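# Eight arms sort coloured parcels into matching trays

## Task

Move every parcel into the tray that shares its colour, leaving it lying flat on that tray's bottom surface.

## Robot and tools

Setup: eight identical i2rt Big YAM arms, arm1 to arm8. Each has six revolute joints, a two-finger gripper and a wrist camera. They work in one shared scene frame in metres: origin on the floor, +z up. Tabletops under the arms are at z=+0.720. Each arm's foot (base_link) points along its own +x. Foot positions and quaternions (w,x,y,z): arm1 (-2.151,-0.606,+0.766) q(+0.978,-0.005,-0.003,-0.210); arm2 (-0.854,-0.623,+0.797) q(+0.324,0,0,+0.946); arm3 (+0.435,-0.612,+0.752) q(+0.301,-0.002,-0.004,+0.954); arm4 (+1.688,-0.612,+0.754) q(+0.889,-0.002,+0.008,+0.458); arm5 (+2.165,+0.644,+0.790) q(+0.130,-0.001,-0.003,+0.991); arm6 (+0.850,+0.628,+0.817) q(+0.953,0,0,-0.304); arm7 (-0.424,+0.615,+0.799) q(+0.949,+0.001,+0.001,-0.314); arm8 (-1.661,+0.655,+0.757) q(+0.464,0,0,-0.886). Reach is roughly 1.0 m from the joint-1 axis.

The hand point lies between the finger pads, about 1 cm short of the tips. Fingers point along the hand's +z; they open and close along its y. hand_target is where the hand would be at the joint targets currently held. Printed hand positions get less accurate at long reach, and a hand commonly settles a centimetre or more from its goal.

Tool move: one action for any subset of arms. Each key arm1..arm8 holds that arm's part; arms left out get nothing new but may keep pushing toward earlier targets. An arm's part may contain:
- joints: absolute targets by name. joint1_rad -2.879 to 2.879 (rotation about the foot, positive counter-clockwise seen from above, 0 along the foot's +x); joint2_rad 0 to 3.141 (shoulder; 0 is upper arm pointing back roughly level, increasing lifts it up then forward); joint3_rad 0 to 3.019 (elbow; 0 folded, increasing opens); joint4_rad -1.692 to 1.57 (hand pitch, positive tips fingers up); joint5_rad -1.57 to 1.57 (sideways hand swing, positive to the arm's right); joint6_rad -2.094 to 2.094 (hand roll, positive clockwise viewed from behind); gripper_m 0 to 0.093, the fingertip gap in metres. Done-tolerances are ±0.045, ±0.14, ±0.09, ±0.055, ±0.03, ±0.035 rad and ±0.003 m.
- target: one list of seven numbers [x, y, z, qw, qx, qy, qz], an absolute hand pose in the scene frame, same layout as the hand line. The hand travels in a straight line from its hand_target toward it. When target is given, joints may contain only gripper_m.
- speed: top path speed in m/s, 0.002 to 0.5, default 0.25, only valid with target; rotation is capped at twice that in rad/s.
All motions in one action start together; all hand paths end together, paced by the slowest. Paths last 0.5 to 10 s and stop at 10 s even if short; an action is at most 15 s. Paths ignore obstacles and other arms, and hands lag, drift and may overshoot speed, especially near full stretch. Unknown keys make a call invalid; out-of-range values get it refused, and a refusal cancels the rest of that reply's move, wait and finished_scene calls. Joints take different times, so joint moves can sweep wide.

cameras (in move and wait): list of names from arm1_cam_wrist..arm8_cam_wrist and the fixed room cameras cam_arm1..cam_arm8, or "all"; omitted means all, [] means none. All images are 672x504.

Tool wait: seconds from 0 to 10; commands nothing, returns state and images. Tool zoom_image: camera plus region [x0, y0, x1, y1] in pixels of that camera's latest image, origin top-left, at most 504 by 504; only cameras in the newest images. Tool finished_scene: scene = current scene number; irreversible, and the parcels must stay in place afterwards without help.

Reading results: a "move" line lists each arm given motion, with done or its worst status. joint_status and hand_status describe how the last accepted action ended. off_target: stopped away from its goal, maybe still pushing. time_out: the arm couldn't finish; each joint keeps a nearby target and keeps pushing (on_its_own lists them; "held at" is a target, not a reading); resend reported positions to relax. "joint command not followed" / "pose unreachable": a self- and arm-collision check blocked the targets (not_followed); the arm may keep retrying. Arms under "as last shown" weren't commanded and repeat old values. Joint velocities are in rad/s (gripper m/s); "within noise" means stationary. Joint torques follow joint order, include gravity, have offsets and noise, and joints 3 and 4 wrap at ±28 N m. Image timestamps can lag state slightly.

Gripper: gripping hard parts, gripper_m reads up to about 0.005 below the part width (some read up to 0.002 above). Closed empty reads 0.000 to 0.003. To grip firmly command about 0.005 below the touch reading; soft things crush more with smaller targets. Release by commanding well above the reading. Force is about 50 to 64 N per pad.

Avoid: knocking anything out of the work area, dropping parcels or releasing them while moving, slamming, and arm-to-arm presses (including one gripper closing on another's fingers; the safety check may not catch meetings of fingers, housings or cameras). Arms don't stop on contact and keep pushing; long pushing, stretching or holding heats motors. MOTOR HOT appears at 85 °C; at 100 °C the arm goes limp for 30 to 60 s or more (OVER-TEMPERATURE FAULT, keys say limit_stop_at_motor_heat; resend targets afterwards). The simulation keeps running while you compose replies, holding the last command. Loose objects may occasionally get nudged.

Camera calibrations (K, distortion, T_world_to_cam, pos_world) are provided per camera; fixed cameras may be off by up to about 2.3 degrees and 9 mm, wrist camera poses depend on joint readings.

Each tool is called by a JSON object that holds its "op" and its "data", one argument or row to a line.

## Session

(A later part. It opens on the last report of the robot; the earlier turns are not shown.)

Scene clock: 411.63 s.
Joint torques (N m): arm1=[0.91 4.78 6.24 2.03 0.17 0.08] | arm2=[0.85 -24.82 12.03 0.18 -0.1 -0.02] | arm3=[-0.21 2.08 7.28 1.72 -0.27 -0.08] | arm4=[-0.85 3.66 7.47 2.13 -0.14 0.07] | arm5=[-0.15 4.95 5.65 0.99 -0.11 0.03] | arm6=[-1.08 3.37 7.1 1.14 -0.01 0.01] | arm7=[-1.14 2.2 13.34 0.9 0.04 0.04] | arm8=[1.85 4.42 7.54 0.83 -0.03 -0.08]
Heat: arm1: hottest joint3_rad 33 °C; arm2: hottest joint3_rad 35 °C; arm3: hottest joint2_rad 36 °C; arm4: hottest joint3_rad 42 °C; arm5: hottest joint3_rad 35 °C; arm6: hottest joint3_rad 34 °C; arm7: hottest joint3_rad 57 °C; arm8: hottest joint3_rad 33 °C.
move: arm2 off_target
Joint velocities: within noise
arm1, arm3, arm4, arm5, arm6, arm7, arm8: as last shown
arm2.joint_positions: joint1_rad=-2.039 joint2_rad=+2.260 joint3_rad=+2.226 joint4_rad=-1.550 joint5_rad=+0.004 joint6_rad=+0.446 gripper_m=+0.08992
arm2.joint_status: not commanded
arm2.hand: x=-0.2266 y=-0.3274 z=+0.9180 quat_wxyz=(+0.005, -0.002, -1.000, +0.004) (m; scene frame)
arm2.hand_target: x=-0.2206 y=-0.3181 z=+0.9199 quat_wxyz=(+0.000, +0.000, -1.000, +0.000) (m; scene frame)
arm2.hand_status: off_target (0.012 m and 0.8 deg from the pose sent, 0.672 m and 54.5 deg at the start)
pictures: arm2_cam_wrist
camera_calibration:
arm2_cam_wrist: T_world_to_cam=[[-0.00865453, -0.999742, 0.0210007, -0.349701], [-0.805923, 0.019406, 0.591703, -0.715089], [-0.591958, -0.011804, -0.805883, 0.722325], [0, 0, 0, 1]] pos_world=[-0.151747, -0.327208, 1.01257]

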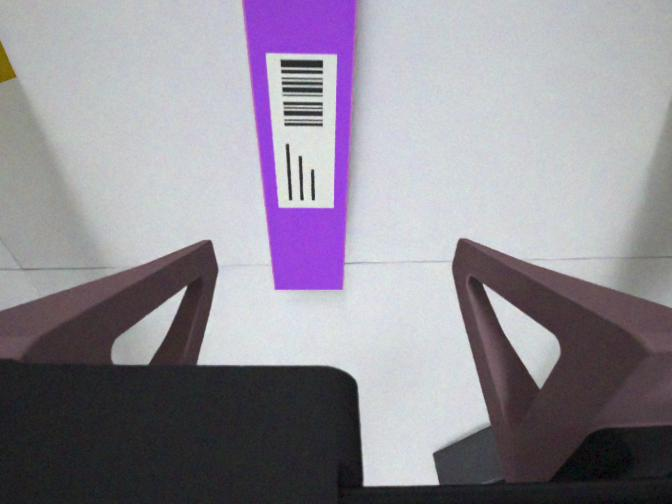

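{"op": "move", "data": {
  "arm2": {"target":[-0.229,-0.301,0.765,0,0,1,0],"speed":0.2},
  "cameras": ["arm2_cam_wrist"]
}}

{"op": "move", "data": {
  "arm2": {"joints":{"gripper_m":0.05}},
  "cameras": []
}}

{"op": "move", "data": {
  "arm2": {"target":[-0.229,-0.305,0.90,0,0,1,0]},
  "cameras": ["arm2_cam_wrist"]
}}

{"op": "move", "data": {
  "arm2": {"joints":{"joint2_rad":1.0,"joint3_rad":1.8,"joint4_rad":-1.6}},
  "cameras": []
}}

{"op": "move", "data": {
  "arm2": {"joints":{"joint1_rad":-1.419,"joint6_rad":-0.508}},
  "cameras": []
}}

{"op": "move", "data": {
  "arm2": {"target":[-0.476,0.058,0.92,0,-0.7071,0.7071,0],"speed":0.3},
  "cameras": ["arm2_cam_wrist"]
}}

{"op": "move", "data": {
  "arm2": {"target":[-0.476,0.056,0.775,0,-0.7071,0.7071,0],"speed":0.2},
  "cameras": []
}}

Scene clock: 426.33 s.
Joint torques (N m): arm1=[1.14 4.95 6.12 1.99 0.17 0.07] | arm2=[0.79 -26.46 8.55 0.9 -0.09 0.04] | arm3=[-0.26 2.08 7.23 1.74 -0.27 -0.09] | arm4=[-0.85 3.66 7.47 2.11 -0.14 0.07] | arm5=[-0.03 4.95 5.67 1.21 -0.08 0.04] | arm6=[-1.08 3.37 7.09 1.14 -0.01 0.01] | arm7=[-1.14 2.2 13.31 0.84 0.05 0.02] | arm8=[2.26 4.25 7.45 0.9 -0.03 -0.09]
Heat: arm1: hottest joint3_rad 32 °C; arm2: hottest joint3_rad 37 °C; arm3: hottest joint2_rad 34 °C; arm4: hottest joint3_rad 41 °C; arm5: hottest joint3_rad 35 °C; arm6: hottest joint3_rad 34 °C; arm7: hottest joint3_rad 57 °C; arm8: hottest joint3_rad 33 °C.
move: arm2 done
Joint velocities: within noise
arm1, arm3, arm4, arm5, arm6, arm8: as last shown
arm2.joint_positions: joint1_rad=-2.010 joint2_rad=+2.372 joint3_rad=+2.030 joint4_rad=-1.240 joint5_rad=+0.004 joint6_rad=+0.462 gripper_m=+0.08992
arm2.joint_status: not commanded
arm2.hand: x=-0.2312 y=-0.3073 z=+0.7688 quat_wxyz=(+0.004, +0.004, -1.000, +0.004) (m; scene frame)
arm2.hand_target: x=-0.2292 y=-0.3011 z=+0.7649 quat_wxyz=(+0.000, +0.000, -1.000, +0.000) (m; scene frame)
arm2.hand_status: done (0.008 m and 0.8 deg from the pose sent, 0.155 m and 0.8 deg at the start)
arm7.joint_positions: joint1_rad=-1.021 joint2_rad=+0.542 joint3_rad=+1.374 joint4_rad=-1.489 joint5_rad=-0.003 joint6_rad=-0.090 gripper_m=+0.09396
arm7.joint_status: not commanded
arm7.hand: x=-0.4399 y=+0.4299 z=+1.3148 quat_wxyz=(-0.283, -0.634, -0.636, +0.337) (m; scene frame)
arm7.hand_target: x=-0.4414 y=+0.4364 z=+1.3367 quat_wxyz=(-0.289, -0.629, -0.630, +0.354) (m; scene frame)
arm7.hand_status: not commanded
pictures: arm2_cam_wrist
camera_calibration:
arm2_cam_wrist: T_world_to_cam=[[0.00312843, -0.999797, 0.0199222, -0.322986], [-0.807587, 0.00922306, 0.589676, -0.632814], [-0.58974, -0.0179337, -0.807394, 0.599431], [0, 0, 0, 1]] pos_world=[-0.156534, -0.306333, 0.863567]

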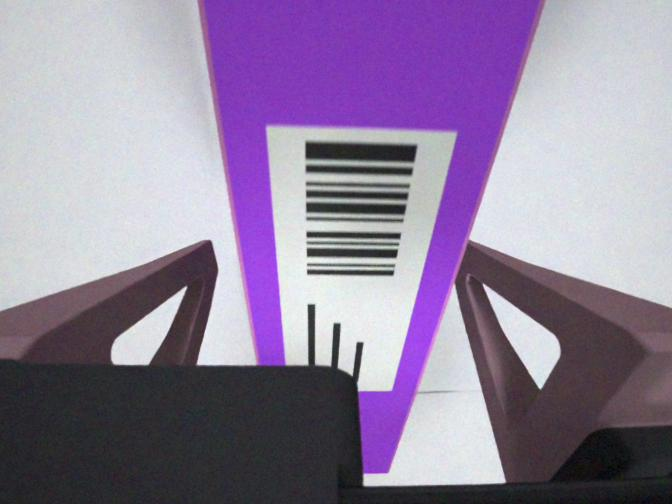

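Scene clock: 426.93 s.
Joint torques (N m): arm1=[0.97 4.31 6.12 2.04 0.19 0.07] | arm2=[0.73 -26.4 8.59 0.88 -0.05 0.07] | arm3=[-0.26 2.02 7.25 1.72 -0.27 -0.09] | arm4=[-0.85 3.66 7.47 2.13 -0.14 0.07] | arm5=[-0.09 4.6 5.57 1.26 -0.04 0.1] | arm6=[-1.08 3.37 7.12 1.13 -0.01 0.01] | arm7=[-1.03 2.32 13.34 0.87 0.03 0.02] | arm8=[2.26 4.31 7.5 0.83 -0.06 -0.08]
Heat: arm1: hottest joint3_rad 32 °C; arm2: hottest joint3_rad 37 °C; arm3: hottest joint2_rad 34 °C; arm4: hottest joint3_rad 41 °C; arm5: hottest joint3_rad 35 °C; arm6: hottest joint3_rad 34 °C; arm7: hottest joint3_rad 57 °C; arm8: hottest joint3_rad 33 °C.
move: arm2 off_target
Joint velocities: within noise
arm1.joint_positions: joint1_rad=-1.537 joint2_rad=+0.549 joint3_rad=+1.439 joint4_rad=-1.508 joint5_rad=+0.004 joint6_rad=+0.042 gripper_m=+0.08489
arm1.joint_status: not commanded
arm1.hand: x=-2.2207 y=-0.7619 z=+1.3076 quat_wxyz=(-0.266, -0.748, -0.476, +0.378) (m; scene frame)
arm1.hand_target: x=-2.2231 y=-0.7642 z=+1.3052 quat_wxyz=(-0.265, -0.752, -0.471, +0.377) (m; scene frame)
arm1.hand_status: not commanded
arm2.joint_positions: joint1_rad=-2.010 joint2_rad=+2.372 joint3_rad=+2.030 joint4_rad=-1.239 joint5_rad=+0.003 joint6_rad=+0.463 gripper_m=+0.05883
arm2.joint_status: gripper_m off_target (ended at +0.05886, target +0.05000)
arm2.hand: x=-0.2312 y=-0.3070 z=+0.7688 quat_wxyz=(+0.004, +0.004, -1.000, +0.003) (m; scene frame)
arm2.hand_target: x=-0.2292 y=-0.3010 z=+0.7649 quat_wxyz=(+0.000, +0.000, -1.000, +0.000) (m; scene frame)
arm2.hand_status: not commanded
arm3, arm5, arm6, arm7, arm8: as last shown
arm4.joint_positions: joint1_rad=-1.880 joint2_rad=+0.552 joint3_rad=+1.437 joint4_rad=-1.509 joint5_rad=-0.013 joint6_rad=-0.008 gripper_m=+0.08491
arm4.joint_status: not commanded
arm4.hand: x=+1.8012 y=-0.7462 z=+1.2926 quat_wxyz=(-0.407, -0.389, -0.800, +0.207) (m; scene frame)
arm4.hand_target: x=+1.8011 y=-0.7484 z=+1.2916 quat_wxyz=(-0.408, -0.394, -0.797, +0.208) (m; scene frame)
arm4.hand_status: not commanded
pictures: none
No camera images: "cameras" was empty.

Scene clock: 428.40 s.
Joint torques (N m): arm1=[0.73 5.01 6.2 1.96 0.16 0.09] | arm2=[0.32 -25.11 11.69 0.09 -0.05 0.02] | arm3=[-0.21 1.9 7.23 1.68 -0.27 -0.08] | arm4=[-0.85 3.66 7.46 2.11 -0.14 0.07] | arm5=[-0.32 4.66 5.79 1.13 -0.12 0.05] | arm6=[-1.08 3.31 7.1 1.13 -0.01 0.01] | arm7=[-1.14 2.37 13.37 0.91 0.04 0.02] | arm8=[2.49 4.25 7.46 0.84 -0.05 -0.08]
Heat: arm1: hottest joint3_rad 32 °C; arm2: hottest joint3_rad 37 °C; arm3: hottest joint2_rad 34 °C; arm4: hottest joint3_rad 41 °C; arm5: hottest joint3_rad 35 °C; arm6: hottest joint3_rad 34 °C; arm7: hottest joint3_rad 57 °C; arm8: hottest joint3_rad 33 °C.
move: arm2 done
Joint velocities: within noise
arm1, arm3, arm4, arm5, arm6, arm7, arm8: as last shown
arm2.joint_positions: joint1_rad=-2.010 joint2_rad=+2.259 joint3_rad=+2.168 joint4_rad=-1.493 joint5_rad=+0.003 joint6_rad=+0.463 gripper_m=+0.05883
arm2.joint_status: not commanded
arm2.hand: x=-0.2370 y=-0.3101 z=+0.8967 quat_wxyz=(+0.005, +0.004, -1.000, +0.004) (m; scene frame)
arm2.hand_target: x=-0.2294 y=-0.3051 z=+0.9000 quat_wxyz=(+0.000, +0.000, -1.000, +0.000) (m; scene frame)
arm2.hand_status: done (0.010 m and 0.9 deg from the pose sent, 0.131 m and 0.7 deg at the start)
pictures: arm2_cam_wrist
camera_calibration:
arm2_cam_wrist: T_world_to_cam=[[0.00234812, -0.999792, 0.0202814, -0.32889], [-0.805636, 0.0101235, 0.592324, -0.714512], [-0.592406, -0.0177303, -0.805445, 0.69686], [0, 0, 0, 1]] pos_world=[-0.162041, -0.309232, 0.991175]

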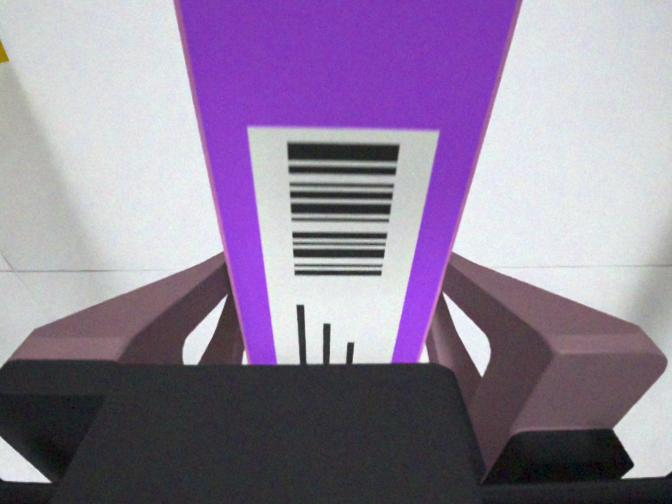

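Scene clock: 430.40 s.
Joint torques (N m): arm1=[0.97 4.66 6.09 2.02 0.19 0.05] | arm2=[0.26 -4.48 7.41 1.51 -0.06 -0.01] | arm3=[-0.26 1.96 7.25 1.69 -0.28 -0.08] | arm4=[-0.85 3.66 7.47 2.13 -0.14 0.07] | arm5=[-0.32 5.25 5.71 1.14 -0.09 0.07] | arm6=[-1.03 3.37 7.12 1.13 -0.01 0.01] | arm7=[-1.14 2.2 13.34 0.9 0.04 0.03] | arm8=[2.2 4.13 7.45 0.88 -0.04 -0.07]
Heat: arm1: hottest joint3_rad 32 °C; arm2: hottest joint3_rad 37 °C; arm3: hottest joint2_rad 34 °C; arm4: hottest joint3_rad 41 °C; arm5: hottest joint3_rad 35 °C; arm6: hottest joint3_rad 34 °C; arm7: hottest joint3_rad 57 °C; arm8: hottest joint3_rad 33 °C.
move: arm2 done
Joint velocities: within noise
arm1, arm3, arm4, arm7: as last shown
arm2.joint_positions: joint1_rad=-2.010 joint2_rad=+1.006 joint3_rad=+1.796 joint4_rad=-1.594 joint5_rad=+0.003 joint6_rad=+0.463 gripper_m=+0.05882
arm2.joint_status: all done
arm2.hand: x=-0.5717 y=-0.4810 z=+1.3783 quat_wxyz=(-0.334, +0.003, -0.927, -0.168) (m; scene frame)
arm2.hand_target: x=-0.5759 y=-0.4824 z=+1.3808 quat_wxyz=(-0.335, +0.000, -0.927, -0.171) (m; scene frame)
arm2.hand_status: not commanded
arm5.joint_positions: joint1_rad=+1.571 joint2_rad=+0.546 joint3_rad=+1.426 joint4_rad=-1.489 joint5_rad=+0.000 joint6_rad=-0.262 gripper_m=+0.08988
arm5.joint_status: not commanded
arm5.hand: x=+2.1163 y=+0.4686 z=+1.3282 quat_wxyz=(+0.231, +0.628, +0.628, -0.398) (m; scene frame)
arm5.hand_target: x=+2.1174 y=+0.4686 z=+1.3268 quat_wxyz=(+0.231, +0.630, +0.629, -0.391) (m; scene frame)
arm5.hand_status: not commanded
arm6.joint_positions: joint1_rad=-1.145 joint2_rad=+0.554 joint3_rad=+1.426 joint4_rad=-1.493 joint5_rad=+0.000 joint6_rad=-0.207 gripper_m=+0.08990
arm6.joint_status: not commanded
arm6.hand: x=+0.8155 y=+0.4507 z=+1.3540 quat_wxyz=(-0.253, -0.624, -0.634, +0.381) (m; scene frame)
arm6.hand_target: x=+0.8151 y=+0.4539 z=+1.3549 quat_wxyz=(-0.254, -0.629, -0.629, +0.381) (m; scene frame)
arm6.hand_status: not commanded
arm8.joint_positions: joint1_rad=+0.321 joint2_rad=+0.550 joint3_rad=+1.434 joint4_rad=-1.490 joint5_rad=-0.001 joint6_rad=-0.274 gripper_m=+0.08994
arm8.joint_status: not commanded
arm8.hand: x=-1.7117 y=+0.4841 z=+1.2993 quat_wxyz=(-0.225, -0.630, -0.623, +0.406) (m; scene frame)
arm8.hand_target: x=-1.7109 y=+0.4848 z=+1.2955 quat_wxyz=(-0.221, -0.629, -0.629, +0.401) (m; scene frame)
arm8.hand_status: not commanded
pictures: none
No camera images: "cameras" was empty.

Scene clock: 431.97 s.
Joint torques (N m): arm1=[0.79 4.78 6.19 1.98 0.2 0.09] | arm2=[0.85 -4.42 7.43 1.5 -0.09 -0.16] | arm3=[-0.26 1.96 7.25 1.7 -0.27 -0.09] | arm4=[-0.85 3.6 7.47 2.13 -0.14 0.07] | arm5=[-0.32 4.37 5.65 1.07 -0.09 0.07] | arm6=[-1.08 3.37 7.1 1.14 -0.01 0.01] | arm7=[-1.14 2.32 13.35 0.92 0.04 0.03] | arm8=[1.96 4.19 7.46 0.84 -0.04 -0.08]
Heat: arm1: hottest joint3_rad 32 °C; arm2: hottest joint3_rad 37 °C; arm3: hottest joint2_rad 34 °C; arm4: hottest joint3_rad 41 °C; arm5: hottest joint3_rad 35 °C; arm6: hottest joint3_rad 34 °C; arm7: hottest joint3_rad 57 °C; arm8: hottest joint3_rad 33 °C.
move: arm2 done
Joint velocities: within noise
arm1, arm3, arm4, arm5, arm6, arm7, arm8: as last shown
arm2.joint_positions: joint1_rad=-1.427 joint2_rad=+1.006 joint3_rad=+1.796 joint4_rad=-1.594 joint5_rad=+0.002 joint6_rad=-0.494 gripper_m=+0.05890
arm2.joint_status: all done
arm2.hand: x=-0.6971 y=-0.3491 z=+1.3785 quat_wxyz=(-0.360, +0.648, -0.663, -0.103) (m; scene frame)
arm2.hand_target: x=-0.7015 y=-0.3515 z=+1.3809 quat_wxyz=(-0.362, +0.655, -0.656, -0.103) (m; scene frame)
arm2.hand_status: not commanded
pictures: none
No camera images: "cameras" was empty.

Scene clock: 435.23 s.
Joint torques (N m): arm1=[0.85 4.72 6.13 2.02 0.21 0.07] | arm2=[0.85 -29.22 12.15 0.29 -0.1 -0.17] | arm3=[-0.21 1.96 7.25 1.69 -0.28 -0.09] | arm4=[-0.85 3.66 7.47 2.13 -0.14 0.07] | arm5=[-0.26 4.6 5.64 1.21 -0.07 0.03] | arm6=[-1.03 3.31 7.12 1.14 -0.01 0] | arm7=[-1.08 2.37 13.31 0.85 0.05 0.02] | arm8=[2.26 4.01 7.5 0.88 -0.03 -0.07]
Heat: arm1: hottest joint3_rad 32 °C; arm2: hottest joint3_rad 38 °C; arm3: hottest joint3_rad 34 °C; arm4: hottest joint3_rad 41 °C; arm5: hottest joint3_rad 35 °C; arm6: hottest joint3_rad 34 °C; arm7: hottest joint3_rad 57 °C; arm8: hottest joint3_rad 33 °C.
move: arm2 off_target
Joint velocities: within noise
arm1, arm3, arm4, arm5, arm6, arm7, arm8: as last shown
arm2.joint_positions: joint1_rad=-1.424 joint2_rad=+2.560 joint3_rad=+2.743 joint4_rad=-1.669 joint5_rad=+0.002 joint6_rad=-0.494 gripper_m=+0.05888
arm2.joint_status: not commanded
arm2.hand: x=-0.4740 y=+0.0489 z=+0.9045 quat_wxyz=(-0.041, +0.700, -0.713, -0.011) (m; scene frame)
arm2.hand_target: x=-0.4768 y=+0.0567 z=+0.9196 quat_wxyz=(-0.057, +0.706, -0.706, -0.016) (m; scene frame)
arm2.hand_status: off_target (0.018 m and 5.1 deg from the pose sent, 0.652 m and 44.0 deg at the start; a joint's target at an end of its range on 26 of 98 steps)
pictures: arm2_cam_wrist
camera_calibration:
arm2_cam_wrist: T_world_to_cam=[[0.998177, -0.0272939, 0.0538307, 0.424642], [-0.0513538, -0.852674, 0.519914, -0.448489], [0.0317095, -0.521731, -0.852521, 0.932163], [0, 0, 0, 1]] pos_world=[-0.476458, 0.115513, 1.00501]

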